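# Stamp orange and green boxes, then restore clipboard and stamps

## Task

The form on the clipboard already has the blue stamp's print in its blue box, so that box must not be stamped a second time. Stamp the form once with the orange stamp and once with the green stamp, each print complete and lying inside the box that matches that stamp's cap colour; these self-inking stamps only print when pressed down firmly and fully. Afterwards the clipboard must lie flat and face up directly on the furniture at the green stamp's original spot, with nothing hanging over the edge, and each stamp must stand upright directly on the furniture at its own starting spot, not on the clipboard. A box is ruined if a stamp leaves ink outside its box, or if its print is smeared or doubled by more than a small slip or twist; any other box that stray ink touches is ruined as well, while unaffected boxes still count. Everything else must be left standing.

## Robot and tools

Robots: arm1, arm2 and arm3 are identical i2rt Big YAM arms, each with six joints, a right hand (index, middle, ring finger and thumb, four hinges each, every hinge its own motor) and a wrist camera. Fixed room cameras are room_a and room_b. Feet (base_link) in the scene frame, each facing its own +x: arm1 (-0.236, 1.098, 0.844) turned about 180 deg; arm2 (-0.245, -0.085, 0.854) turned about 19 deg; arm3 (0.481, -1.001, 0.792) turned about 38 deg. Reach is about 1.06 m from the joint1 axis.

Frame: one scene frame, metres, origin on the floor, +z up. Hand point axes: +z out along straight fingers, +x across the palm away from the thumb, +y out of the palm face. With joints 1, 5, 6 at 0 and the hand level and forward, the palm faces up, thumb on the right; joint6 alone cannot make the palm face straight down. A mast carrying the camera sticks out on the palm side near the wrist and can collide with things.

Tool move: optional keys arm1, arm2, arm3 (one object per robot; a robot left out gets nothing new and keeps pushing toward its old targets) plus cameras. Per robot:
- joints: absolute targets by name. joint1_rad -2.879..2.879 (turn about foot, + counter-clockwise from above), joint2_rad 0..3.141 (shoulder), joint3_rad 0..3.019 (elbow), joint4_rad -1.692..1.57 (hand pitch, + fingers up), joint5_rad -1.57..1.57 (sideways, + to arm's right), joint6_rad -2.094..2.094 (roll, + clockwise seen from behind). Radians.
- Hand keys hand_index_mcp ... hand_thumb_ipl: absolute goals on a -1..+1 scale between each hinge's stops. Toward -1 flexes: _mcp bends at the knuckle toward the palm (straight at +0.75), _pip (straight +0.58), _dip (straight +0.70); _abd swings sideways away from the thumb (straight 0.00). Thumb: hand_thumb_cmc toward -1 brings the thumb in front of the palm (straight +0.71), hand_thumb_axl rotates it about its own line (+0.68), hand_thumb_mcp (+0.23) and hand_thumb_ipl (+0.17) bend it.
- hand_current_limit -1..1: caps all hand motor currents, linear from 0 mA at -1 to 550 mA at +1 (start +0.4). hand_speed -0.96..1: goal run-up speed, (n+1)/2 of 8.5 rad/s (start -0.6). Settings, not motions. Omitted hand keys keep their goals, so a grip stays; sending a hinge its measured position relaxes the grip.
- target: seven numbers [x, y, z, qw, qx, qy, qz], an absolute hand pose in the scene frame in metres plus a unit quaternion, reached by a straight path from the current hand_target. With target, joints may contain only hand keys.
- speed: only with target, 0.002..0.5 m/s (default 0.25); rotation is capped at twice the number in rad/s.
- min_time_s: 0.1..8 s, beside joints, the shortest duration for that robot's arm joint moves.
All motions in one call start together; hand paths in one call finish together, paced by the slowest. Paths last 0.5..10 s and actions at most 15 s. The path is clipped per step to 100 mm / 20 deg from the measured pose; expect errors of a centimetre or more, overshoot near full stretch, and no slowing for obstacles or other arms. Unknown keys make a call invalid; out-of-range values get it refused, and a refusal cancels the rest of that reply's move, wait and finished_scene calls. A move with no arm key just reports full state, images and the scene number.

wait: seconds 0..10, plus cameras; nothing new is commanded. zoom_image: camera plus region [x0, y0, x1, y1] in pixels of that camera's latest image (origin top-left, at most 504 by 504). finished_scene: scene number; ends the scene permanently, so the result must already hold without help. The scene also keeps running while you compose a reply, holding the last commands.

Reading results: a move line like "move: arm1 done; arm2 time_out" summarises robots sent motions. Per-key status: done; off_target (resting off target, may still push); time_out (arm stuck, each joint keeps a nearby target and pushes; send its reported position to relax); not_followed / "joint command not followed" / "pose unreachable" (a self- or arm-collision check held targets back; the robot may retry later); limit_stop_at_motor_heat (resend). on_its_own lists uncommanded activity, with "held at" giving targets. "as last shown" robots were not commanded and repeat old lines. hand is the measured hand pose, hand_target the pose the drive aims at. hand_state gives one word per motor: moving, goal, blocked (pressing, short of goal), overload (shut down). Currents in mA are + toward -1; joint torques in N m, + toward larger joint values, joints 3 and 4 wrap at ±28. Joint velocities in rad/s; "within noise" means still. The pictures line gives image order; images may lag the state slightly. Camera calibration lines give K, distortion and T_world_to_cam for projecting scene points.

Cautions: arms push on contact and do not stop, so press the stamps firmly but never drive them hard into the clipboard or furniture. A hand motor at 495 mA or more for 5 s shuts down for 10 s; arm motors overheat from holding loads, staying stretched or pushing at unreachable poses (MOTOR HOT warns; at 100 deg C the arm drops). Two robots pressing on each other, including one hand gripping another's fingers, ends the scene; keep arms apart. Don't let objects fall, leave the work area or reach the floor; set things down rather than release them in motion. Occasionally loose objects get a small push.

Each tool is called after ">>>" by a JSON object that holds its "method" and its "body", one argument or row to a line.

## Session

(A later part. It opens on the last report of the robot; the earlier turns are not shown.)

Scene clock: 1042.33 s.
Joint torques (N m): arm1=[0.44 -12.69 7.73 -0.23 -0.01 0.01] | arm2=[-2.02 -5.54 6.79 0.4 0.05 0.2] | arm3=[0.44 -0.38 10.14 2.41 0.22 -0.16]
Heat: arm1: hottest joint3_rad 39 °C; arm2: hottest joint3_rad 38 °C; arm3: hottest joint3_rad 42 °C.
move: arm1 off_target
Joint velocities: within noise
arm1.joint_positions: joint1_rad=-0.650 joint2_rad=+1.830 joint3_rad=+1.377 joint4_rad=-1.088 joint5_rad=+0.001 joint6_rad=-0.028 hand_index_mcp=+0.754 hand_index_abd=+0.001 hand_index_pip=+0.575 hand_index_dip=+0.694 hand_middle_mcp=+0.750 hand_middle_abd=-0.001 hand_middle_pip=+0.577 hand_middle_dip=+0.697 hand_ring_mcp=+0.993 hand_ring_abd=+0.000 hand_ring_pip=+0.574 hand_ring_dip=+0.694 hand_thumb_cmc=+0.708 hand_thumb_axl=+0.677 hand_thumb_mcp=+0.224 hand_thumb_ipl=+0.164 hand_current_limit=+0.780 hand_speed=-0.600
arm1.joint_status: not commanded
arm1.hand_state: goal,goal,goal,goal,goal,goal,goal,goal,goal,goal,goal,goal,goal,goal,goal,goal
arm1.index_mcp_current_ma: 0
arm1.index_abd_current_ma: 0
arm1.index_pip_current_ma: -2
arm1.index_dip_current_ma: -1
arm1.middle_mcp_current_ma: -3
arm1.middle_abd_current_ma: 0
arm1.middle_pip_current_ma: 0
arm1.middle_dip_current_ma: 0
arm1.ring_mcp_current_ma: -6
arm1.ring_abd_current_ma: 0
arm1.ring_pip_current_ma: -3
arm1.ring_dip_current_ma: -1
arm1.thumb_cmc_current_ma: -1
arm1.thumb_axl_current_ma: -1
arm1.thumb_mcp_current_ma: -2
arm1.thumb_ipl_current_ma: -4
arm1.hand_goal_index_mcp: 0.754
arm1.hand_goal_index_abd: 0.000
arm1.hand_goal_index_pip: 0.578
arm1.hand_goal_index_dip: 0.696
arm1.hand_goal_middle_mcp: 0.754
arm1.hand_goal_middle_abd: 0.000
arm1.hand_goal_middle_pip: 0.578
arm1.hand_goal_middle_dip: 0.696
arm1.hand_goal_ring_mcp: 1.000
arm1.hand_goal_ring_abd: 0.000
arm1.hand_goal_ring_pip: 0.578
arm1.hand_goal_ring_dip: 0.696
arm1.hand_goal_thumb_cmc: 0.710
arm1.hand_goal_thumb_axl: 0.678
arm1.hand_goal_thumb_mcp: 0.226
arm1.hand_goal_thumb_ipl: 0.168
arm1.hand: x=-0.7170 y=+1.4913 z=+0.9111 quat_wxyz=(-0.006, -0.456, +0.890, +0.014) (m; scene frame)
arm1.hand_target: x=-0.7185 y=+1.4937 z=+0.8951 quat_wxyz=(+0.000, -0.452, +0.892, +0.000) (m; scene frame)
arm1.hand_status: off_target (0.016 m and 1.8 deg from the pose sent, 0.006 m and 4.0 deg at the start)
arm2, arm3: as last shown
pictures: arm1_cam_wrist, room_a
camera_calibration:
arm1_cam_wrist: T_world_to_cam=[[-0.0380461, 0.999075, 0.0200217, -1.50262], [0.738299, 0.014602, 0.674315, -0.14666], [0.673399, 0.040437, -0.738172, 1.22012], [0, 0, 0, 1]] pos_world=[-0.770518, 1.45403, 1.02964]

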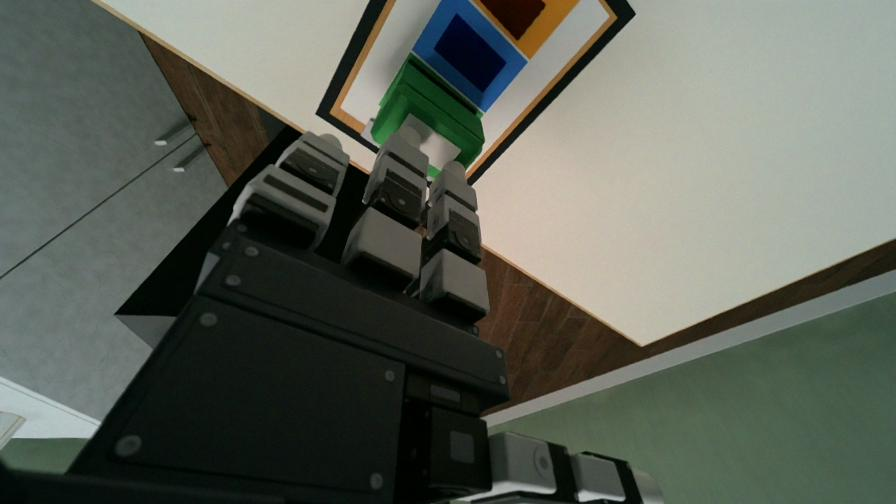

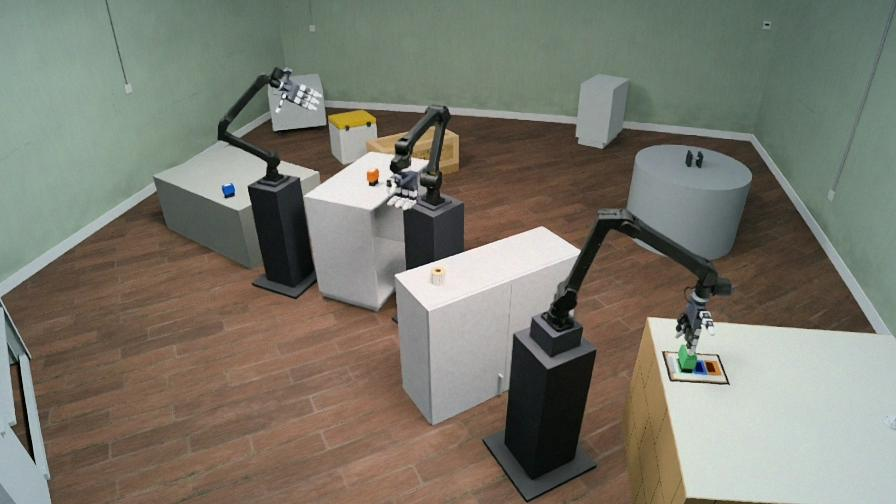

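>>> {"method": "move", "body": {
  "arm1": {"target": [-0.7200, 1.4950, 0.945, 0.0, -0.4524, 0.8918, 0.0], "speed": 0.08}
}}

>>> {"method": "move", "body": {
  "arm1": {"target": [-0.7000, 1.4800, 1.01, 0.0, -0.4524, 0.8918, 0.0], "speed": 0.12},
  "cameras": ["arm1_cam_wrist", "room_a"]
}}

>>> {"method": "zoom_image", "body": {
  "camera": "arm1_cam_wrist",
  "region": [350, 0, 600, 180]
}}

Scene clock: 1047.77 s.
Joint torques (N m): arm1=[0.44 -16.5 9.59 -0.46 -0.03 0.02] | arm2=[-1.85 -5.6 6.76 0.39 0.05 0.19] | arm3=[1.03 -0.03 10.11 2.55 0.23 -0.1]
Heat: arm1: hottest joint3_rad 39 °C; arm2: hottest joint3_rad 38 °C; arm3: hottest joint3_rad 42 °C.
move: arm1 off_target
Joint velocities: within noise
arm1.joint_positions: joint1_rad=-0.650 joint2_rad=+1.829 joint3_rad=+1.420 joint4_rad=-1.207 joint5_rad=+0.001 joint6_rad=-0.028 hand_index_mcp=+0.754 hand_index_abd=+0.001 hand_index_pip=+0.575 hand_index_dip=+0.694 hand_middle_mcp=+0.734 hand_middle_abd=+0.000 hand_middle_pip=+0.567 hand_middle_dip=+0.691 hand_ring_mcp=+0.993 hand_ring_abd=+0.000 hand_ring_pip=+0.574 hand_ring_dip=+0.694 hand_thumb_cmc=+0.708 hand_thumb_axl=+0.677 hand_thumb_mcp=+0.224 hand_thumb_ipl=+0.164 hand_current_limit=+0.780 hand_speed=-0.600
arm1.joint_status: not commanded
arm1.hand_state: goal,goal,goal,goal,goal,goal,goal,goal,goal,goal,goal,goal,goal,goal,goal,goal
arm1.index_mcp_current_ma: 0
arm1.index_abd_current_ma: 0
arm1.index_pip_current_ma: -2
arm1.index_dip_current_ma: -1
arm1.middle_mcp_current_ma: -29
arm1.middle_abd_current_ma: 0
arm1.middle_pip_current_ma: -11
arm1.middle_dip_current_ma: -4
arm1.ring_mcp_current_ma: -6
arm1.ring_abd_current_ma: 0
arm1.ring_pip_current_ma: -3
arm1.ring_dip_current_ma: -1
arm1.thumb_cmc_current_ma: -1
arm1.thumb_axl_current_ma: -1
arm1.thumb_mcp_current_ma: -2
arm1.thumb_ipl_current_ma: -3
arm1.hand_goal_index_mcp: 0.754
arm1.hand_goal_index_abd: 0.000
arm1.hand_goal_index_pip: 0.578
arm1.hand_goal_index_dip: 0.696
arm1.hand_goal_middle_mcp: 0.754
arm1.hand_goal_middle_abd: 0.000
arm1.hand_goal_middle_pip: 0.578
arm1.hand_goal_middle_dip: 0.696
arm1.hand_goal_ring_mcp: 1.000
arm1.hand_goal_ring_abd: 0.000
arm1.hand_goal_ring_pip: 0.578
arm1.hand_goal_ring_dip: 0.696
arm1.hand_goal_thumb_cmc: 0.710
arm1.hand_goal_thumb_axl: 0.678
arm1.hand_goal_thumb_mcp: 0.226
arm1.hand_goal_thumb_ipl: 0.168
arm1.hand: x=-0.7073 y=+1.4839 z=+0.9202 quat_wxyz=(+0.010, -0.456, +0.890, -0.020) (m; scene frame)
arm1.hand_target: x=-0.7191 y=+1.4944 z=+0.9453 quat_wxyz=(+0.000, -0.452, +0.892, +0.000) (m; scene frame)
arm1.hand_status: off_target (0.030 m and 2.6 deg from the pose sent, 0.034 m and 1.8 deg at the start)
arm2, arm3: as last shown
pictures: none

Scene clock: 1049.07 s.
Joint torques (N m): arm1=[0.44 -16.09 10.65 -0.35 -0.02 0.02] | arm2=[-2.2 -5.54 6.82 0.36 0.03 0.19] | arm3=[1.03 0.32 10.07 2.47 0.21 -0.2]
Heat: arm1: hottest joint3_rad 39 °C; arm2: hottest joint3_rad 38 °C; arm3: hottest joint3_rad 42 °C.
move: arm1 off_target
Joint velocities: within noise
arm1.joint_positions: joint1_rad=-0.650 joint2_rad=+1.725 joint3_rad=+1.431 joint4_rad=-1.344 joint5_rad=+0.001 joint6_rad=-0.028 hand_index_mcp=+0.754 hand_index_abd=+0.001 hand_index_pip=+0.575 hand_index_dip=+0.694 hand_middle_mcp=+0.747 hand_middle_abd=+0.000 hand_middle_pip=+0.574 hand_middle_dip=+0.693 hand_ring_mcp=+0.993 hand_ring_abd=+0.000 hand_ring_pip=+0.574 hand_ring_dip=+0.694 hand_thumb_cmc=+0.708 hand_thumb_axl=+0.677 hand_thumb_mcp=+0.224 hand_thumb_ipl=+0.164 hand_current_limit=+0.780 hand_speed=-0.600
arm1.joint_status: not commanded
arm1.hand_state: goal,goal,goal,goal,goal,goal,goal,goal,goal,goal,goal,goal,goal,goal,goal,goal
arm1.index_mcp_current_ma: 0
arm1.index_abd_current_ma: 0
arm1.index_pip_current_ma: -2
arm1.index_dip_current_ma: -1
arm1.middle_mcp_current_ma: -6
arm1.middle_abd_current_ma: 0
arm1.middle_pip_current_ma: -2
arm1.middle_dip_current_ma: -1
arm1.ring_mcp_current_ma: -6
arm1.ring_abd_current_ma: 0
arm1.ring_pip_current_ma: -3
arm1.ring_dip_current_ma: -1
arm1.thumb_cmc_current_ma: -1
arm1.thumb_axl_current_ma: -1
arm1.thumb_mcp_current_ma: -2
arm1.thumb_ipl_current_ma: -3
arm1.hand_goal_index_mcp: 0.754
arm1.hand_goal_index_abd: 0.000
arm1.hand_goal_index_pip: 0.578
arm1.hand_goal_index_dip: 0.696
arm1.hand_goal_middle_mcp: 0.754
arm1.hand_goal_middle_abd: 0.000
arm1.hand_goal_middle_pip: 0.578
arm1.hand_goal_middle_dip: 0.696
arm1.hand_goal_ring_mcp: 1.000
arm1.hand_goal_ring_abd: 0.000
arm1.hand_goal_ring_pip: 0.578
arm1.hand_goal_ring_dip: 0.696
arm1.hand_goal_thumb_cmc: 0.710
arm1.hand_goal_thumb_axl: 0.678
arm1.hand_goal_thumb_mcp: 0.226
arm1.hand_goal_thumb_ipl: 0.168
arm1.hand: x=-0.6855 y=+1.4673 z=+0.9752 quat_wxyz=(+0.014, -0.456, +0.889, -0.030) (m; scene frame)
arm1.hand_target: x=-0.6986 y=+1.4790 z=+1.0103 quat_wxyz=(+0.000, -0.452, +0.892, +0.000) (m; scene frame)
arm1.hand_status: off_target (0.040 m and 3.8 deg from the pose sent, 0.090 m and 2.6 deg at the start)
arm2, arm3: as last shown
pictures: arm1_cam_wrist, room_a
camera_calibration:
arm1_cam_wrist: T_world_to_cam=[[-0.0373457, 0.998447, -0.0413477, -1.41756], [0.684467, 0.0557045, 0.726913, -0.361288], [0.728087, -0.00115408, -0.685484, 1.29431], [0, 0, 0, 1]] pos_world=[-0.748018, 1.43698, 1.09124]

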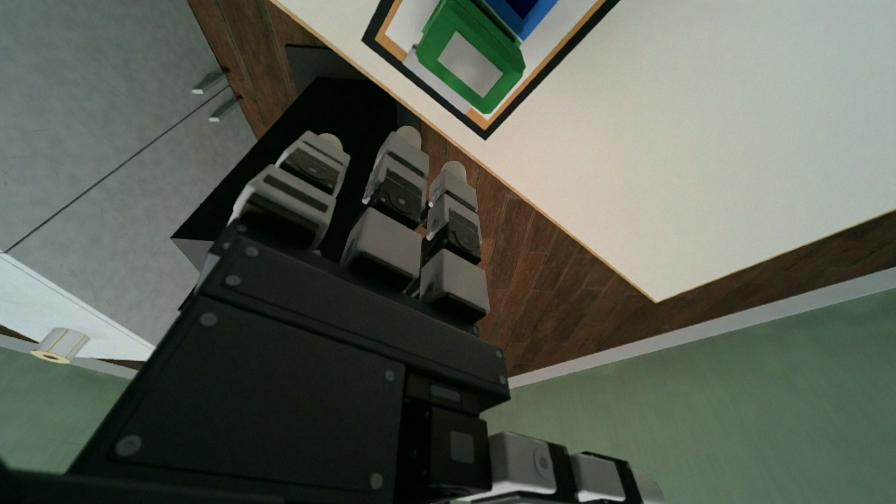

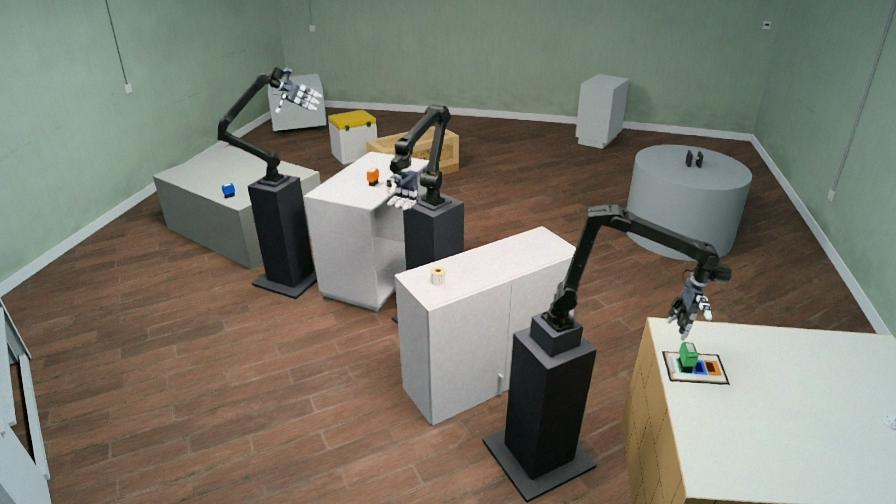

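Scaled by 2.016 from the camera's 896x504 image, which has a finer 1280x720 frame.

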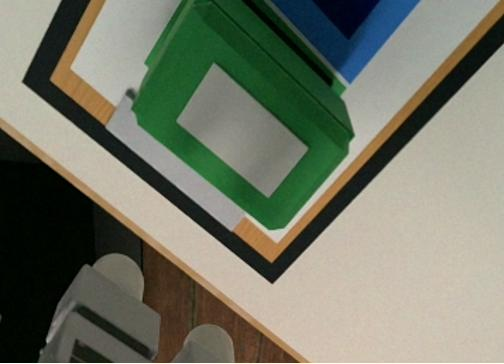

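>>> {"method": "move", "body": {
  "arm1": {"target": [-0.6450, 1.4350, 0.93, -0.1117, 0.4536, -0.8582, 0.2146], "speed": 0.1, "joints": {"hand_index_mcp": 1.0, "hand_index_pip": -1.0, "hand_index_dip": 0.146, "hand_middle_mcp": 1.0, "hand_middle_pip": -1.0, "hand_middle_dip": 0.146, "hand_ring_mcp": 1.0, "hand_ring_pip": -0.942, "hand_ring_dip": 0.60, "hand_thumb_cmc": -0.656, "hand_thumb_mcp": 0.6, "hand_thumb_ipl": -0.25, "hand_current_limit": 0.4, "hand_speed": -0.5}}
}}

>>> {"method": "move", "body": {
  "arm1": {"target": [-0.6400, 1.4320, 0.85, -0.1117, 0.4536, -0.8582, 0.2146], "speed": 0.08},
  "cameras": ["arm1_cam_wrist", "room_a"]
}}

>>> {"method": "zoom_image", "body": {
  "camera": "room_a",
  "region": [650, 300, 740, 389]
}}

Scene clock: 1056.90 s.
Joint torques (N m): arm1=[0.97 -14.97 8.84 -1.39 0.05 -0.14] | arm2=[-1.9 -5.48 6.8 0.46 0.02 0.19] | arm3=[0.21 0.5 9.99 2.47 0.22 -0.11]
Heat: arm1: hottest joint3_rad 40 °C; arm2: hottest joint3_rad 38 °C; arm3: hottest joint3_rad 42 °C.
move: arm1 off_target
Joint velocities: within noise
arm1.joint_positions: joint1_rad=-0.650 joint2_rad=+1.875 joint3_rad=+1.505 joint4_rad=-1.691 joint5_rad=+0.018 joint6_rad=-0.034 hand_index_mcp=+0.992 hand_index_abd=+0.001 hand_index_pip=-0.992 hand_index_dip=+0.149 hand_middle_mcp=+0.992 hand_middle_abd=+0.000 hand_middle_pip=-0.993 hand_middle_dip=+0.149 hand_ring_mcp=+0.993 hand_ring_abd=+0.000 hand_ring_pip=-0.936 hand_ring_dip=+0.603 hand_thumb_cmc=-0.653 hand_thumb_axl=+0.677 hand_thumb_mcp=+0.591 hand_thumb_ipl=-0.249 hand_current_limit=+0.400 hand_speed=-0.500
arm1.joint_status: all done
arm1.hand_state: goal,goal,goal,goal,goal,goal,goal,goal,goal,goal,goal,goal,goal,goal,goal,goal
arm1.index_mcp_current_ma: -8
arm1.index_abd_current_ma: 0
arm1.index_pip_current_ma: 7
arm1.index_dip_current_ma: 2
arm1.middle_mcp_current_ma: -8
arm1.middle_abd_current_ma: 0
arm1.middle_pip_current_ma: 6
arm1.middle_dip_current_ma: 2
arm1.ring_mcp_current_ma: -6
arm1.ring_abd_current_ma: 0
arm1.ring_pip_current_ma: 5
arm1.ring_dip_current_ma: 1
arm1.thumb_cmc_current_ma: 1
arm1.thumb_axl_current_ma: -1
arm1.thumb_mcp_current_ma: -12
arm1.thumb_ipl_current_ma: 0
arm1.hand_goal_index_mcp: 1.000
arm1.hand_goal_index_abd: 0.000
arm1.hand_goal_index_pip: -1.000
arm1.hand_goal_index_dip: 0.146
arm1.hand_goal_middle_mcp: 1.000
arm1.hand_goal_middle_abd: 0.000
arm1.hand_goal_middle_pip: -1.000
arm1.hand_goal_middle_dip: 0.146
arm1.hand_goal_ring_mcp: 1.000
arm1.hand_goal_ring_abd: 0.000
arm1.hand_goal_ring_pip: -0.942
arm1.hand_goal_ring_dip: 0.600
arm1.hand_goal_thumb_cmc: -0.656
arm1.hand_goal_thumb_axl: 0.678
arm1.hand_goal_thumb_mcp: 0.600
arm1.hand_goal_thumb_ipl: -0.250
arm1.hand: x=-0.6313 y=+1.4292 z=+0.9191 quat_wxyz=(+0.112, -0.447, +0.861, -0.215) (m; scene frame)
arm1.hand_target: x=-0.6444 y=+1.4346 z=+0.9299 quat_wxyz=(+0.108, -0.455, +0.860, -0.205) (m; scene frame)
arm1.hand_status: off_target (0.018 m and 0.8 deg from the pose sent, 0.069 m and 24.2 deg at the start; a joint's target at an end of its range on 21 of 89 steps)
arm2, arm3: as last shown
pictures: none

Scene clock: 1058.50 s.
Joint torques (N m): arm1=[0.97 -15.74 5.04 -0.51 0.04 -0.15] | arm2=[-1.9 -5.6 6.8 0.4 0.04 0.19] | arm3=[0.67 0.32 10.02 2.4 0.2 -0.14]
Heat: arm1: hottest joint3_rad 40 °C; arm2: hottest joint3_rad 38 °C; arm3: hottest joint3_rad 42 °C.
move: arm1 done
Joint velocities: within noise
arm1.joint_positions: joint1_rad=-0.650 joint2_rad=+1.966 joint3_rad=+1.459 joint4_rad=-1.551 joint5_rad=+0.018 joint6_rad=-0.035 hand_index_mcp=+0.992 hand_index_abd=+0.001 hand_index_pip=-0.992 hand_index_dip=+0.149 hand_middle_mcp=+0.992 hand_middle_abd=+0.000 hand_middle_pip=-0.993 hand_middle_dip=+0.149 hand_ring_mcp=+0.993 hand_ring_abd=+0.000 hand_ring_pip=-0.936 hand_ring_dip=+0.603 hand_thumb_cmc=-0.653 hand_thumb_axl=+0.677 hand_thumb_mcp=+0.591 hand_thumb_ipl=-0.249 hand_current_limit=+0.400 hand_speed=-0.500
arm1.joint_status: not commanded
arm1.hand_state: goal,goal,goal,goal,goal,goal,goal,goal,goal,goal,goal,goal,goal,goal,goal,goal
arm1.index_mcp_current_ma: -8
arm1.index_abd_current_ma: 0
arm1.index_pip_current_ma: 6
arm1.index_dip_current_ma: 2
arm1.middle_mcp_current_ma: -8
arm1.middle_abd_current_ma: 0
arm1.middle_pip_current_ma: 6
arm1.middle_dip_current_ma: 2
arm1.ring_mcp_current_ma: -6
arm1.ring_abd_current_ma: 0
arm1.ring_pip_current_ma: 5
arm1.ring_dip_current_ma: 1
arm1.thumb_cmc_current_ma: 1
arm1.thumb_axl_current_ma: -1
arm1.thumb_mcp_current_ma: -12
arm1.thumb_ipl_current_ma: 0
arm1.hand_goal_index_mcp: 1.000
arm1.hand_goal_index_abd: 0.000
arm1.hand_goal_index_pip: -1.000
arm1.hand_goal_index_dip: 0.146
arm1.hand_goal_middle_mcp: 1.000
arm1.hand_goal_middle_abd: 0.000
arm1.hand_goal_middle_pip: -1.000
arm1.hand_goal_middle_dip: 0.146
arm1.hand_goal_ring_mcp: 1.000
arm1.hand_goal_ring_abd: 0.000
arm1.hand_goal_ring_pip: -0.942
arm1.hand_goal_ring_dip: 0.600
arm1.hand_goal_thumb_cmc: -0.656
arm1.hand_goal_thumb_axl: 0.678
arm1.hand_goal_thumb_mcp: 0.600
arm1.hand_goal_thumb_ipl: -0.250
arm1.hand: x=-0.6386 y=+1.4346 z=+0.8542 quat_wxyz=(+0.111, -0.448, +0.861, -0.214) (m; scene frame)
arm1.hand_target: x=-0.6399 y=+1.4320 z=+0.8501 quat_wxyz=(+0.112, -0.453, +0.858, -0.215) (m; scene frame)
arm1.hand_status: done (0.005 m and 0.8 deg from the pose sent, 0.070 m and 0.8 deg at the start)
arm2.joint_positions: joint1_rad=+0.311 joint2_rad=+1.102 joint3_rad=+0.918 joint4_rad=-1.398 joint5_rad=+0.002 joint6_rad=+0.059 hand_index_mcp=+0.620 hand_index_abd=-0.001 hand_index_pip=-0.582 hand_index_dip=+0.700 hand_middle_mcp=+0.620 hand_middle_abd=+0.001 hand_middle_pip=-0.583 hand_middle_dip=+0.699 hand_ring_mcp=+0.620 hand_ring_abd=-0.002 hand_ring_pip=-0.581 hand_ring_dip=+0.700 hand_thumb_cmc=-0.568 hand_thumb_axl=+0.679 hand_thumb_mcp=+0.192 hand_thumb_ipl=-0.598 hand_current_limit=+0.600 hand_speed=-0.700
arm2.joint_status: not commanded
arm2.hand_state: goal,goal,goal,goal,goal,goal,goal,goal,goal,goal,goal,goal,goal,goal,goal,goal
arm2.index_mcp_current_ma: 0
arm2.index_abd_current_ma: 0
arm2.index_pip_current_ma: 3
arm2.index_dip_current_ma: 1
arm2.middle_mcp_current_ma: 0
arm2.middle_abd_current_ma: 0
arm2.middle_pip_current_ma: 2
arm2.middle_dip_current_ma: 1
arm2.ring_mcp_current_ma: 0
arm2.ring_abd_current_ma: 0
arm2.ring_pip_current_ma: 3
arm2.ring_dip_current_ma: 1
arm2.thumb_cmc_current_ma: 0
arm2.thumb_axl_current_ma: 0
arm2.thumb_mcp_current_ma: -5
arm2.thumb_ipl_current_ma: 0
arm2.hand_goal_index_mcp: 0.620
arm2.hand_goal_index_abd: 0.000
arm2.hand_goal_index_pip: -0.590
arm2.hand_goal_index_dip: 0.696
arm2.hand_goal_middle_mcp: 0.620
arm2.hand_goal_middle_abd: 0.000
arm2.hand_goal_middle_pip: -0.590
arm2.hand_goal_middle_dip: 0.696
arm2.hand_goal_ring_mcp: 0.620
arm2.hand_goal_ring_abd: 0.000
arm2.hand_goal_ring_pip: -0.590
arm2.hand_goal_ring_dip: 0.696
arm2.hand_goal_thumb_cmc: -0.570
arm2.hand_goal_thumb_axl: 0.678
arm2.hand_goal_thumb_mcp: 0.200
arm2.hand_goal_thumb_ipl: -0.600
arm2.hand: x=+0.0664 y=+0.1118 z=+1.0350 quat_wxyz=(-0.004, +0.473, +0.881, -0.004) (m; scene frame)
arm2.hand_target: x=+0.0674 y=+0.1067 z=+1.0381 quat_wxyz=(-0.003, +0.481, +0.877, -0.001) (m; scene frame)
arm2.hand_status: not commanded
arm3.joint_positions: joint1_rad=+2.290 joint2_rad=+0.632 joint3_rad=+1.361 joint4_rad=-1.266 joint5_rad=+0.116 joint6_rad=+0.997 hand_index_mcp=+0.756 hand_index_abd=+0.000 hand_index_pip=+0.577 hand_index_dip=+0.696 hand_middle_mcp=+0.757 hand_middle_abd=+0.000 hand_middle_pip=+0.577 hand_middle_dip=+0.696 hand_ring_mcp=+0.757 hand_ring_abd=+0.000 hand_ring_pip=+0.577 hand_ring_dip=+0.696 hand_thumb_cmc=+0.716 hand_thumb_axl=+0.677 hand_thumb_mcp=+0.226 hand_thumb_ipl=+0.168 hand_current_limit=+0.400 hand_speed=-0.600
arm3.joint_status: not commanded
arm3.hand_state: goal,goal,goal,goal,goal,goal,goal,goal,goal,goal,goal,goal,goal,goal,goal,goal
arm3.index_mcp_current_ma: 0
arm3.index_abd_current_ma: 0
arm3.index_pip_current_ma: 0
arm3.index_dip_current_ma: 0
arm3.middle_mcp_current_ma: 1
arm3.middle_abd_current_ma: 0
arm3.middle_pip_current_ma: 0
arm3.middle_dip_current_ma: 0
arm3.ring_mcp_current_ma: 1
arm3.ring_abd_current_ma: 0
arm3.ring_pip_current_ma: 0
arm3.ring_dip_current_ma: 0
arm3.thumb_cmc_current_ma: 0
arm3.thumb_axl_current_ma: 0
arm3.thumb_mcp_current_ma: 0
arm3.thumb_ipl_current_ma: 0
arm3.hand_goal_index_mcp: 0.754
arm3.hand_goal_index_abd: 0.000
arm3.hand_goal_index_pip: 0.576
arm3.hand_goal_index_dip: 0.696
arm3.hand_goal_middle_mcp: 0.754
arm3.hand_goal_middle_abd: 0.000
arm3.hand_goal_middle_pip: 0.576
arm3.hand_goal_middle_dip: 0.696
arm3.hand_goal_ring_mcp: 0.754
arm3.hand_goal_ring_abd: 0.000
arm3.hand_goal_ring_pip: 0.576
arm3.hand_goal_ring_dip: 0.696
arm3.hand_goal_thumb_cmc: 0.714
arm3.hand_goal_thumb_axl: 0.678
arm3.hand_goal_thumb_mcp: 0.226
arm3.hand_goal_thumb_ipl: 0.168
arm3.hand: x=+0.2443 y=-0.8522 z=+1.3572 quat_wxyz=(-0.439, -0.142, +0.857, +0.228) (m; scene frame)
arm3.hand_target: x=+0.2459 y=-0.8548 z=+1.3669 quat_wxyz=(-0.449, -0.144, +0.852, +0.230) (m; scene frame)
arm3.hand_status: not commanded
pictures: arm1_cam_wrist, room_a
camera_calibration:
arm1_cam_wrist: T_world_to_cam=[[0.00873351, 0.957837, -0.287178, -1.09043], [0.403146, 0.259442, 0.877589, -0.90429], [0.915094, -0.123439, -0.383882, 1.21447], [0, 0, 0, 1]] pos_world=[-0.737269, 1.42897, 0.946661]

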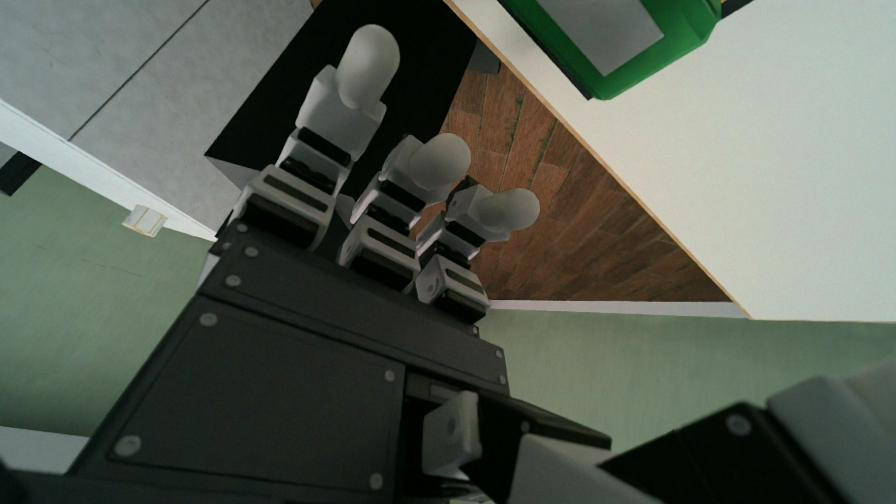

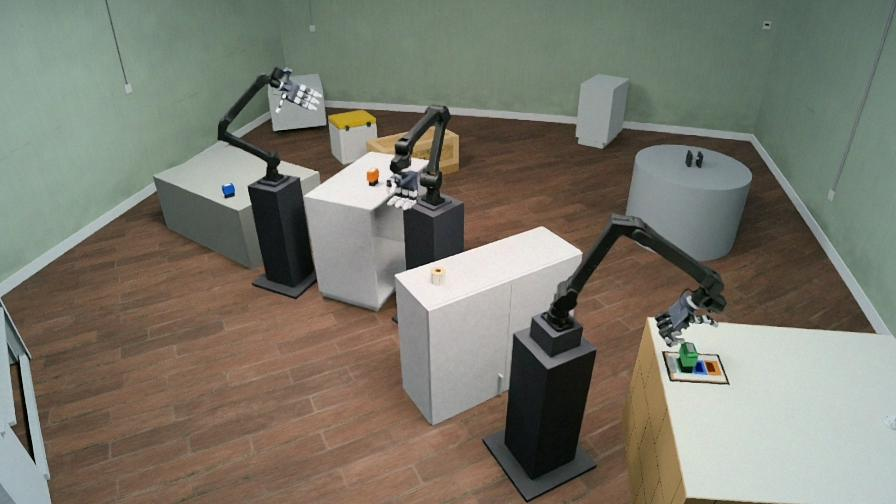

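Scaled by 5.600 from the camera's 896x504 image, which has a finer 1280x720 frame.

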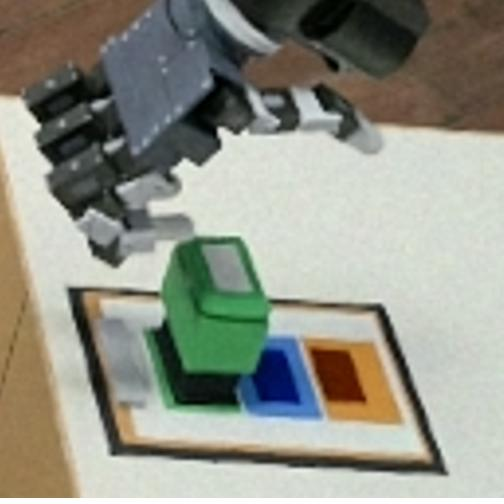

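>>> {"method": "move", "body": {
  "arm1": {"target": [-0.6350, 1.4290, 0.80, -0.1117, 0.4536, -0.8582, 0.2146], "speed": 0.06}
}}

>>> {"method": "move", "body": {
  "arm1": {"target": [-0.6350, 1.4290, 0.765, -0.1117, 0.4536, -0.8582, 0.2146], "speed": 0.05},
  "cameras": ["arm1_cam_wrist", "room_a"]
}}

>>> {"method": "zoom_image", "body": {
  "camera": "arm1_cam_wrist",
  "region": [396, 0, 896, 300]
}}

>>> {"method": "zoom_image", "body": {
  "camera": "room_a",
  "region": [650, 310, 730, 389]
}}

Scene clock: 1062.60 s.
Joint torques (N m): arm1=[0.85 -15.68 4.56 -0.54 0.05 -0.15] | arm2=[-1.9 -5.71 6.79 0.42 0.04 0.19] | arm3=[1.03 0.26 10.17 2.43 0.27 -0.14]
Heat: arm1: hottest joint3_rad 39 °C; arm2: hottest joint3_rad 38 °C; arm3: hottest joint3_rad 42 °C.
move: arm1 done
Joint velocities: within noise
arm1.joint_positions: joint1_rad=-0.650 joint2_rad=+2.022 joint3_rad=+1.401 joint4_rad=-1.435 joint5_rad=+0.019 joint6_rad=-0.036 hand_index_mcp=+0.992 hand_index_abd=+0.001 hand_index_pip=-0.992 hand_index_dip=+0.149 hand_middle_mcp=+0.992 hand_middle_abd=+0.000 hand_middle_pip=-0.993 hand_middle_dip=+0.149 hand_ring_mcp=+0.993 hand_ring_abd=+0.000 hand_ring_pip=-0.936 hand_ring_dip=+0.603 hand_thumb_cmc=-0.653 hand_thumb_axl=+0.677 hand_thumb_mcp=+0.591 hand_thumb_ipl=-0.249 hand_current_limit=+0.400 hand_speed=-0.500
arm1.joint_status: not commanded
arm1.hand_state: goal,goal,goal,goal,goal,goal,goal,goal,goal,goal,goal,goal,goal,goal,goal,goal
arm1.index_mcp_current_ma: -8
arm1.index_abd_current_ma: 0
arm1.index_pip_current_ma: 6
arm1.index_dip_current_ma: 2
arm1.middle_mcp_current_ma: -8
arm1.middle_abd_current_ma: 0
arm1.middle_pip_current_ma: 6
arm1.middle_dip_current_ma: 2
arm1.ring_mcp_current_ma: -6
arm1.ring_abd_current_ma: 0
arm1.ring_pip_current_ma: 5
arm1.ring_dip_current_ma: 1
arm1.thumb_cmc_current_ma: 1
arm1.thumb_axl_current_ma: -1
arm1.thumb_mcp_current_ma: -12
arm1.thumb_ipl_current_ma: 0
arm1.hand_goal_index_mcp: 1.000
arm1.hand_goal_index_abd: 0.000
arm1.hand_goal_index_pip: -1.000
arm1.hand_goal_index_dip: 0.146
arm1.hand_goal_middle_mcp: 1.000
arm1.hand_goal_middle_abd: 0.000
arm1.hand_goal_middle_pip: -1.000
arm1.hand_goal_middle_dip: 0.146
arm1.hand_goal_ring_mcp: 1.000
arm1.hand_goal_ring_abd: 0.000
arm1.hand_goal_ring_pip: -0.942
arm1.hand_goal_ring_dip: 0.600
arm1.hand_goal_thumb_cmc: -0.656
arm1.hand_goal_thumb_axl: 0.678
arm1.hand_goal_thumb_mcp: 0.600
arm1.hand_goal_thumb_ipl: -0.250
arm1.hand: x=-0.6349 y=+1.4317 z=+0.8052 quat_wxyz=(+0.110, -0.448, +0.861, -0.213) (m; scene frame)
arm1.hand_target: x=-0.6349 y=+1.4290 z=+0.8000 quat_wxyz=(+0.112, -0.453, +0.858, -0.215) (m; scene frame)
arm1.hand_status: done (0.006 m and 0.7 deg from the pose sent, 0.055 m and 0.8 deg at the start)
arm2, arm3: as last shown
pictures: none

Scene clock: 1063.83 s.
Joint torques (N m): arm1=[0.73 -15.91 4.19 -0.47 0.04 -0.15] | arm2=[-2.02 -5.54 6.79 0.38 0.04 0.19] | arm3=[-0.03 0.38 10.04 2.35 0.22 -0.13]
Heat: arm1: hottest joint3_rad 39 °C; arm2: hottest joint3_rad 38 °C; arm3: hottest joint3_rad 42 °C.
move: arm1 done
Joint velocities: within noise
arm1.joint_positions: joint1_rad=-0.650 joint2_rad=+2.077 joint3_rad=+1.386 joint4_rad=-1.362 joint5_rad=+0.019 joint6_rad=-0.036 hand_index_mcp=+0.992 hand_index_abd=+0.001 hand_index_pip=-0.992 hand_index_dip=+0.149 hand_middle_mcp=+0.992 hand_middle_abd=+0.000 hand_middle_pip=-0.993 hand_middle_dip=+0.149 hand_ring_mcp=+0.993 hand_ring_abd=+0.000 hand_ring_pip=-0.936 hand_ring_dip=+0.603 hand_thumb_cmc=-0.653 hand_thumb_axl=+0.677 hand_thumb_mcp=+0.591 hand_thumb_ipl=-0.249 hand_current_limit=+0.400 hand_speed=-0.500
arm1.joint_status: not commanded
arm1.hand_state: goal,goal,goal,goal,goal,goal,goal,goal,goal,goal,goal,goal,goal,goal,goal,goal
arm1.index_mcp_current_ma: -8
arm1.index_abd_current_ma: 0
arm1.index_pip_current_ma: 6
arm1.index_dip_current_ma: 2
arm1.middle_mcp_current_ma: -8
arm1.middle_abd_current_ma: 0
arm1.middle_pip_current_ma: 6
arm1.middle_dip_current_ma: 2
arm1.ring_mcp_current_ma: -6
arm1.ring_abd_current_ma: 0
arm1.ring_pip_current_ma: 5
arm1.ring_dip_current_ma: 1
arm1.thumb_cmc_current_ma: 1
arm1.thumb_axl_current_ma: -1
arm1.thumb_mcp_current_ma: -12
arm1.thumb_ipl_current_ma: 0
arm1.hand_goal_index_mcp: 1.000
arm1.hand_goal_index_abd: 0.000
arm1.hand_goal_index_pip: -1.000
arm1.hand_goal_index_dip: 0.146
arm1.hand_goal_middle_mcp: 1.000
arm1.hand_goal_middle_abd: 0.000
arm1.hand_goal_middle_pip: -1.000
arm1.hand_goal_middle_dip: 0.146
arm1.hand_goal_ring_mcp: 1.000
arm1.hand_goal_ring_abd: 0.000
arm1.hand_goal_ring_pip: -0.942
arm1.hand_goal_ring_dip: 0.600
arm1.hand_goal_thumb_cmc: -0.656
arm1.hand_goal_thumb_axl: 0.678
arm1.hand_goal_thumb_mcp: 0.600
arm1.hand_goal_thumb_ipl: -0.250
arm1.hand: x=-0.6355 y=+1.4321 z=+0.7705 quat_wxyz=(+0.110, -0.448, +0.861, -0.212) (m; scene frame)
arm1.hand_target: x=-0.6349 y=+1.4291 z=+0.7650 quat_wxyz=(+0.112, -0.453, +0.858, -0.214) (m; scene frame)
arm1.hand_status: done (0.006 m and 0.8 deg from the pose sent, 0.040 m and 0.7 deg at the start)
arm2, arm3: as last shown
pictures: arm1_cam_wrist, room_a
camera_calibration:
arm1_cam_wrist: T_world_to_cam=[[0.00670822, 0.958456, -0.285162, -1.11584], [0.405549, 0.258056, 0.87689, -0.827432], [0.914049, -0.12153, -0.38697, 1.17808], [0, 0, 0, 1]] pos_world=[-0.733776, 1.42618, 0.863253]

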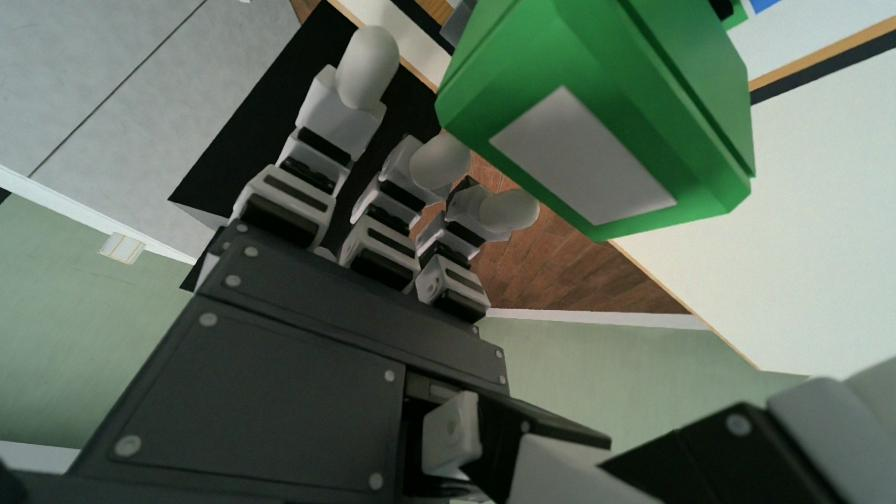

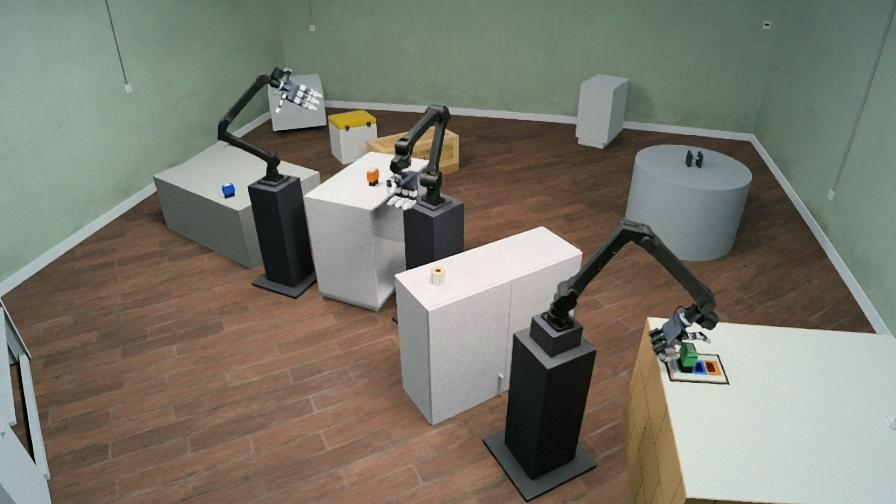

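Scaled by 1.008 from the camera's 896x504 image, which has a finer 1280x720 frame.

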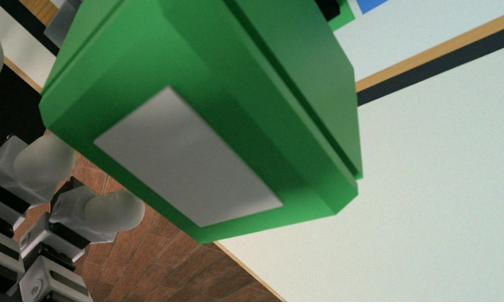

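Scaled by 6.300 from the camera's 896x504 image, which has a finer 1280x720 frame.

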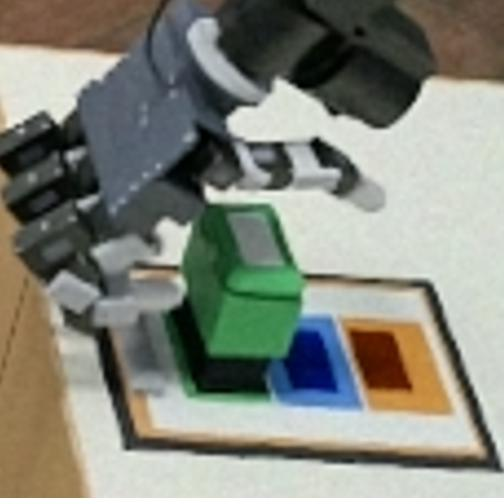

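>>> {"method": "move", "body": {
  "arm1": {"target": [-0.6375, 1.4290, 0.738, -0.1117, 0.4536, -0.8582, 0.2146], "speed": 0.05},
  "cameras": ["arm1_cam_wrist", "room_a"]
}}

>>> {"method": "zoom_image", "body": {
  "camera": "arm1_cam_wrist",
  "region": [396, 0, 896, 300]
}}

>>> {"method": "zoom_image", "body": {
  "camera": "room_a",
  "region": [650, 310, 730, 389]
}}

Scene clock: 1066.90 s.
Joint torques (N m): arm1=[0.97 -16.15 4.03 -0.53 -0.02 -0.12] | arm2=[-1.79 -5.48 6.82 0.4 0.04 0.19] | arm3=[0.97 0.44 9.89 2.51 0.25 -0.17]
Heat: arm1: hottest joint3_rad 39 °C; arm2: hottest joint3_rad 38 °C; arm3: hottest joint3_rad 42 °C.
move: arm1 done
Joint velocities: within noise
arm1.joint_positions: joint1_rad=-0.650 joint2_rad=+2.129 joint3_rad=+1.386 joint4_rad=-1.313 joint5_rad=+0.019 joint6_rad=-0.036 hand_index_mcp=+0.992 hand_index_abd=+0.001 hand_index_pip=-0.992 hand_index_dip=+0.149 hand_middle_mcp=+0.992 hand_middle_abd=+0.000 hand_middle_pip=-0.993 hand_middle_dip=+0.149 hand_ring_mcp=+0.993 hand_ring_abd=+0.000 hand_ring_pip=-0.936 hand_ring_dip=+0.603 hand_thumb_cmc=-0.653 hand_thumb_axl=+0.677 hand_thumb_mcp=+0.591 hand_thumb_ipl=-0.249 hand_current_limit=+0.400 hand_speed=-0.500
arm1.joint_status: not commanded
arm1.hand_state: goal,goal,goal,goal,goal,goal,goal,goal,goal,goal,goal,goal,goal,goal,goal,goal
arm1.index_mcp_current_ma: -8
arm1.index_abd_current_ma: 0
arm1.index_pip_current_ma: 6
arm1.index_dip_current_ma: 2
arm1.middle_mcp_current_ma: -8
arm1.middle_abd_current_ma: 0
arm1.middle_pip_current_ma: 6
arm1.middle_dip_current_ma: 2
arm1.ring_mcp_current_ma: -6
arm1.ring_abd_current_ma: 0
arm1.ring_pip_current_ma: 5
arm1.ring_dip_current_ma: 1
arm1.thumb_cmc_current_ma: 1
arm1.thumb_axl_current_ma: -1
arm1.thumb_mcp_current_ma: -12
arm1.thumb_ipl_current_ma: 0
arm1.hand_goal_index_mcp: 1.000
arm1.hand_goal_index_abd: 0.000
arm1.hand_goal_index_pip: -1.000
arm1.hand_goal_index_dip: 0.146
arm1.hand_goal_middle_mcp: 1.000
arm1.hand_goal_middle_abd: 0.000
arm1.hand_goal_middle_pip: -1.000
arm1.hand_goal_middle_dip: 0.146
arm1.hand_goal_ring_mcp: 1.000
arm1.hand_goal_ring_abd: 0.000
arm1.hand_goal_ring_pip: -0.942
arm1.hand_goal_ring_dip: 0.600
arm1.hand_goal_thumb_cmc: -0.656
arm1.hand_goal_thumb_axl: 0.678
arm1.hand_goal_thumb_mcp: 0.600
arm1.hand_goal_thumb_ipl: -0.250
arm1.hand: x=-0.6368 y=+1.4331 z=+0.7429 quat_wxyz=(+0.111, -0.448, +0.861, -0.213) (m; scene frame)
arm1.hand_target: x=-0.6374 y=+1.4291 z=+0.7381 quat_wxyz=(+0.112, -0.453, +0.858, -0.215) (m; scene frame)
arm1.hand_status: done (0.006 m and 0.7 deg from the pose sent, 0.033 m and 0.8 deg at the start)
arm2, arm3: as last shown
pictures: arm1_cam_wrist, room_a
camera_calibration:
arm1_cam_wrist: T_world_to_cam=[[0.00710286, 0.958135, -0.28623, -1.12317], [0.404258, 0.259053, 0.877193, -0.805358], [0.914618, -0.121941, -0.385493, 1.1686], [0, 0, 0, 1]] pos_world=[-0.735273, 1.42728, 0.835457]

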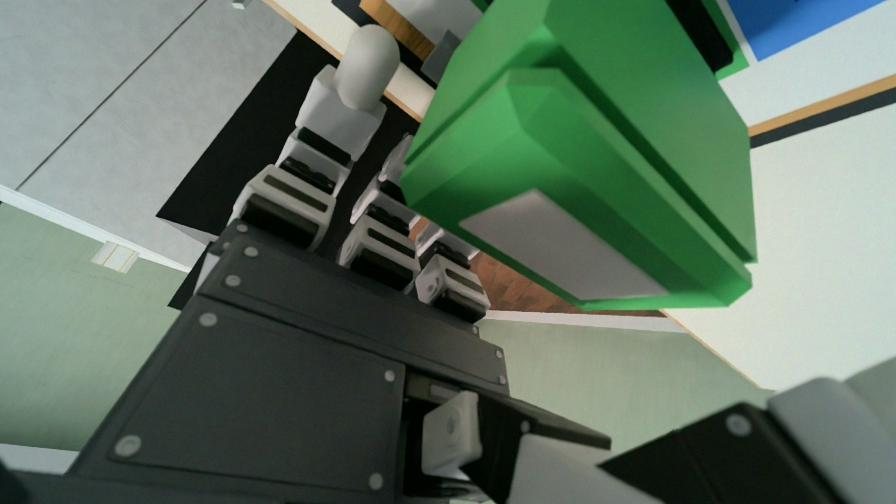

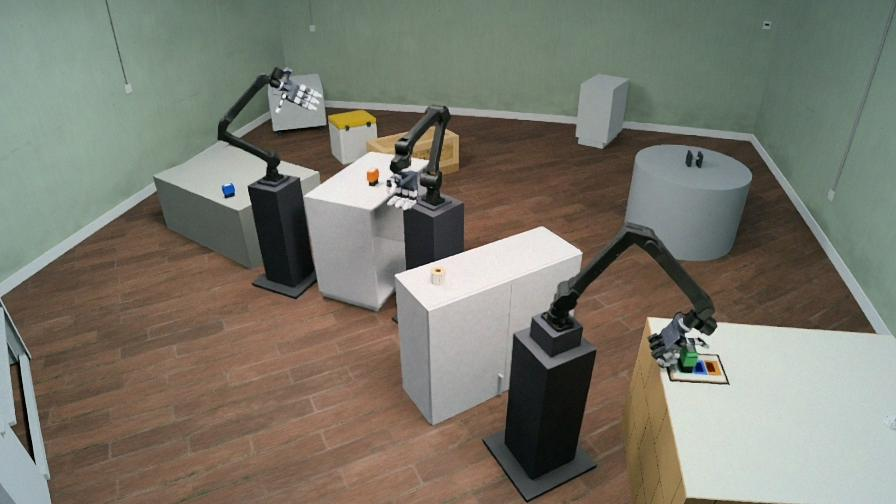

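Scaled by 1.008 from the camera's 896x504 image, which has a finer 1280x720 frame.

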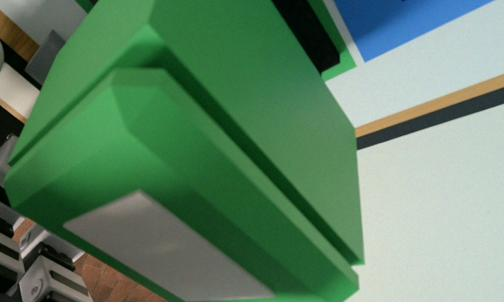

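Scaled by 6.300 from the camera's 896x504 image, which has a finer 1280x720 frame.

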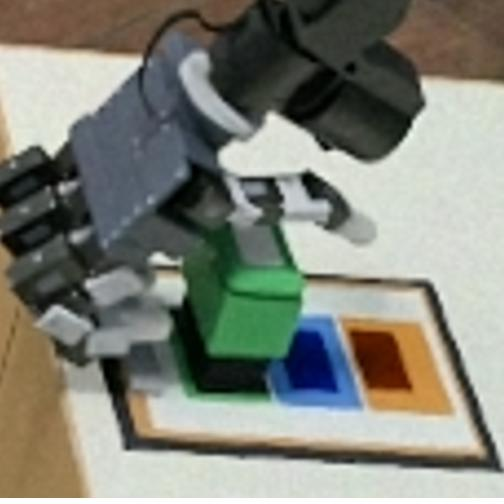

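>>> {"method": "move", "body": {
  "arm1": {"joints": {"hand_speed": -0.8, "hand_index_mcp": 0.88, "hand_middle_mcp": 0.88, "hand_ring_mcp": 0.9, "hand_thumb_mcp": 0.35, "hand_thumb_ipl": -0.37}}
}}

>>> {"method": "move", "body": {
  "arm1": {"joints": {"hand_speed": -0.88, "hand_index_mcp": 0.80, "hand_middle_mcp": 0.80, "hand_ring_mcp": 0.8, "hand_thumb_mcp": 0.22}},
  "cameras": ["arm1_cam_wrist"]
}}

>>> {"method": "zoom_image", "body": {
  "camera": "arm1_cam_wrist",
  "region": [396, 0, 896, 300]
}}

Scene clock: 1069.47 s.
Joint torques (N m): arm1=[0.97 -16.21 4.05 -0.68 -0.01 -0.12] | arm2=[-1.9 -5.36 6.82 0.43 0.04 0.2] | arm3=[0.79 -0.56 9.89 2.4 0.21 -0.17]
Heat: arm1: hottest joint3_rad 39 °C; arm2: hottest joint3_rad 38 °C; arm3: hottest joint3_rad 42 °C.
move: arm1 done
Joint velocities: within noise
arm1.joint_positions: joint1_rad=-0.650 joint2_rad=+2.129 joint3_rad=+1.386 joint4_rad=-1.309 joint5_rad=+0.019 joint6_rad=-0.036 hand_index_mcp=+0.879 hand_index_abd=+0.001 hand_index_pip=-0.992 hand_index_dip=+0.149 hand_middle_mcp=+0.879 hand_middle_abd=+0.000 hand_middle_pip=-0.993 hand_middle_dip=+0.149 hand_ring_mcp=+0.899 hand_ring_abd=+0.000 hand_ring_pip=-0.936 hand_ring_dip=+0.603 hand_thumb_cmc=-0.653 hand_thumb_axl=+0.677 hand_thumb_mcp=+0.364 hand_thumb_ipl=-0.368 hand_current_limit=+0.400 hand_speed=-0.800
arm1.joint_status: all done
arm1.hand_state: goal,goal,goal,goal,goal,goal,goal,goal,goal,goal,goal,goal,goal,goal,goal,goal
arm1.index_mcp_current_ma: 0
arm1.index_abd_current_ma: 0
arm1.index_pip_current_ma: 6
arm1.index_dip_current_ma: 2
arm1.middle_mcp_current_ma: 0
arm1.middle_abd_current_ma: 0
arm1.middle_pip_current_ma: 6
arm1.middle_dip_current_ma: 2
arm1.ring_mcp_current_ma: 0
arm1.ring_abd_current_ma: 0
arm1.ring_pip_current_ma: 5
arm1.ring_dip_current_ma: 1
arm1.thumb_cmc_current_ma: 1
arm1.thumb_axl_current_ma: -1
arm1.thumb_mcp_current_ma: 23
arm1.thumb_ipl_current_ma: 1
arm1.hand_goal_index_mcp: 0.880
arm1.hand_goal_index_abd: 0.000
arm1.hand_goal_index_pip: -1.000
arm1.hand_goal_index_dip: 0.146
arm1.hand_goal_middle_mcp: 0.880
arm1.hand_goal_middle_abd: 0.000
arm1.hand_goal_middle_pip: -1.000
arm1.hand_goal_middle_dip: 0.146
arm1.hand_goal_ring_mcp: 0.900
arm1.hand_goal_ring_abd: 0.000
arm1.hand_goal_ring_pip: -0.942
arm1.hand_goal_ring_dip: 0.600
arm1.hand_goal_thumb_cmc: -0.656
arm1.hand_goal_thumb_axl: 0.678
arm1.hand_goal_thumb_mcp: 0.350
arm1.hand_goal_thumb_ipl: -0.370
arm1.hand: x=-0.6376 y=+1.4337 z=+0.7427 quat_wxyz=(+0.110, -0.448, +0.862, -0.211) (m; scene frame)
arm1.hand_target: x=-0.6374 y=+1.4291 z=+0.7381 quat_wxyz=(+0.112, -0.453, +0.858, -0.215) (m; scene frame)
arm1.hand_status: not commanded
arm2, arm3: as last shown
pictures: none

Scene clock: 1070.27 s.
Joint torques (N m): arm1=[1.03 -16.15 4.03 -0.66 -0.02 -0.13] | arm2=[-1.73 -5.54 6.78 0.42 0.04 0.19] | arm3=[0.97 -0.26 10.21 2.5 0.21 -0.12]
Heat: arm1: hottest joint3_rad 39 °C; arm2: hottest joint3_rad 38 °C; arm3: hottest joint3_rad 42 °C.
move: arm1 done
Joint velocities: within noise
arm1.joint_positions: joint1_rad=-0.650 joint2_rad=+2.129 joint3_rad=+1.386 joint4_rad=-1.309 joint5_rad=+0.019 joint6_rad=-0.036 hand_index_mcp=+0.800 hand_index_abd=+0.001 hand_index_pip=-0.992 hand_index_dip=+0.149 hand_middle_mcp=+0.800 hand_middle_abd=+0.000 hand_middle_pip=-0.993 hand_middle_dip=+0.149 hand_ring_mcp=+0.800 hand_ring_abd=+0.000 hand_ring_pip=-0.936 hand_ring_dip=+0.603 hand_thumb_cmc=-0.653 hand_thumb_axl=+0.677 hand_thumb_mcp=+0.223 hand_thumb_ipl=-0.368 hand_current_limit=+0.400 hand_speed=-0.880
arm1.joint_status: all done
arm1.hand_state: goal,goal,goal,goal,goal,goal,goal,goal,goal,goal,goal,goal,goal,goal,goal,goal
arm1.index_mcp_current_ma: 0
arm1.index_abd_current_ma: 0
arm1.index_pip_current_ma: 6
arm1.index_dip_current_ma: 2
arm1.middle_mcp_current_ma: 0
arm1.middle_abd_current_ma: 0
arm1.middle_pip_current_ma: 6
arm1.middle_dip_current_ma: 2
arm1.ring_mcp_current_ma: 0
arm1.ring_abd_current_ma: 0
arm1.ring_pip_current_ma: 5
arm1.ring_dip_current_ma: 1
arm1.thumb_cmc_current_ma: 1
arm1.thumb_axl_current_ma: -1
arm1.thumb_mcp_current_ma: 2
arm1.thumb_ipl_current_ma: 2
arm1.hand_goal_index_mcp: 0.800
arm1.hand_goal_index_abd: 0.000
arm1.hand_goal_index_pip: -1.000
arm1.hand_goal_index_dip: 0.146
arm1.hand_goal_middle_mcp: 0.800
arm1.hand_goal_middle_abd: 0.000
arm1.hand_goal_middle_pip: -1.000
arm1.hand_goal_middle_dip: 0.146
arm1.hand_goal_ring_mcp: 0.800
arm1.hand_goal_ring_abd: 0.000
arm1.hand_goal_ring_pip: -0.942
arm1.hand_goal_ring_dip: 0.600
arm1.hand_goal_thumb_cmc: -0.656
arm1.hand_goal_thumb_axl: 0.678
arm1.hand_goal_thumb_mcp: 0.220
arm1.hand_goal_thumb_ipl: -0.370
arm1.hand: x=-0.6376 y=+1.4337 z=+0.7427 quat_wxyz=(+0.110, -0.448, +0.862, -0.211) (m; scene frame)
arm1.hand_target: x=-0.6374 y=+1.4291 z=+0.7381 quat_wxyz=(+0.112, -0.453, +0.858, -0.215) (m; scene frame)
arm1.hand_status: not commanded
arm2, arm3: as last shown
pictures: arm1_cam_wrist
camera_calibration:
arm1_cam_wrist: T_world_to_cam=[[0.0061922, 0.958783, -0.28407, -1.12693], [0.406934, 0.257074, 0.876537, -0.799997], [0.913437, -0.121026, -0.38857, 1.16954], [0, 0, 0, 1]] pos_world=[-0.735779, 1.42768, 0.835549]

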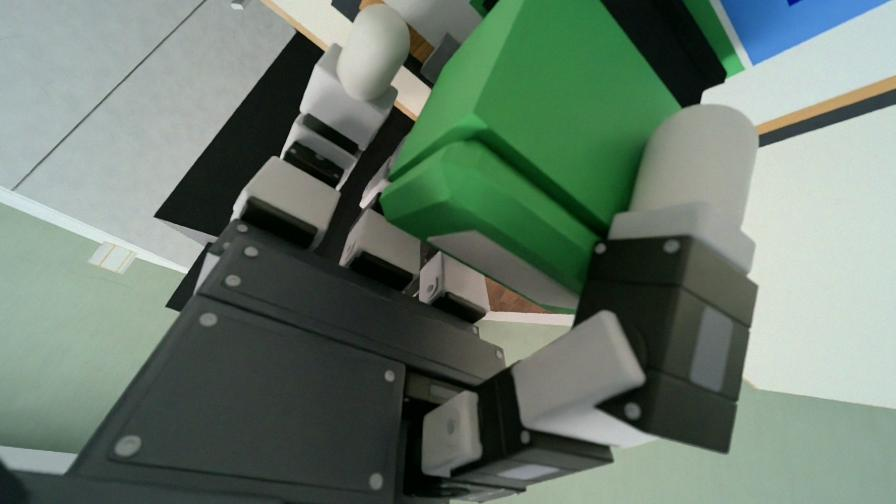

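Scaled by 1.008 from the camera's 896x504 image, which has a finer 1280x720 frame.

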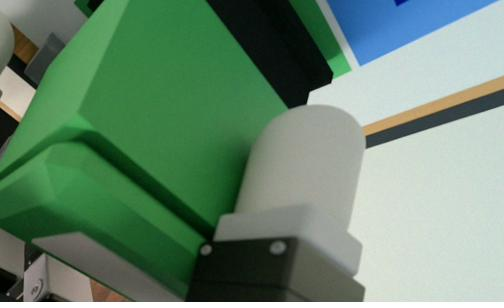

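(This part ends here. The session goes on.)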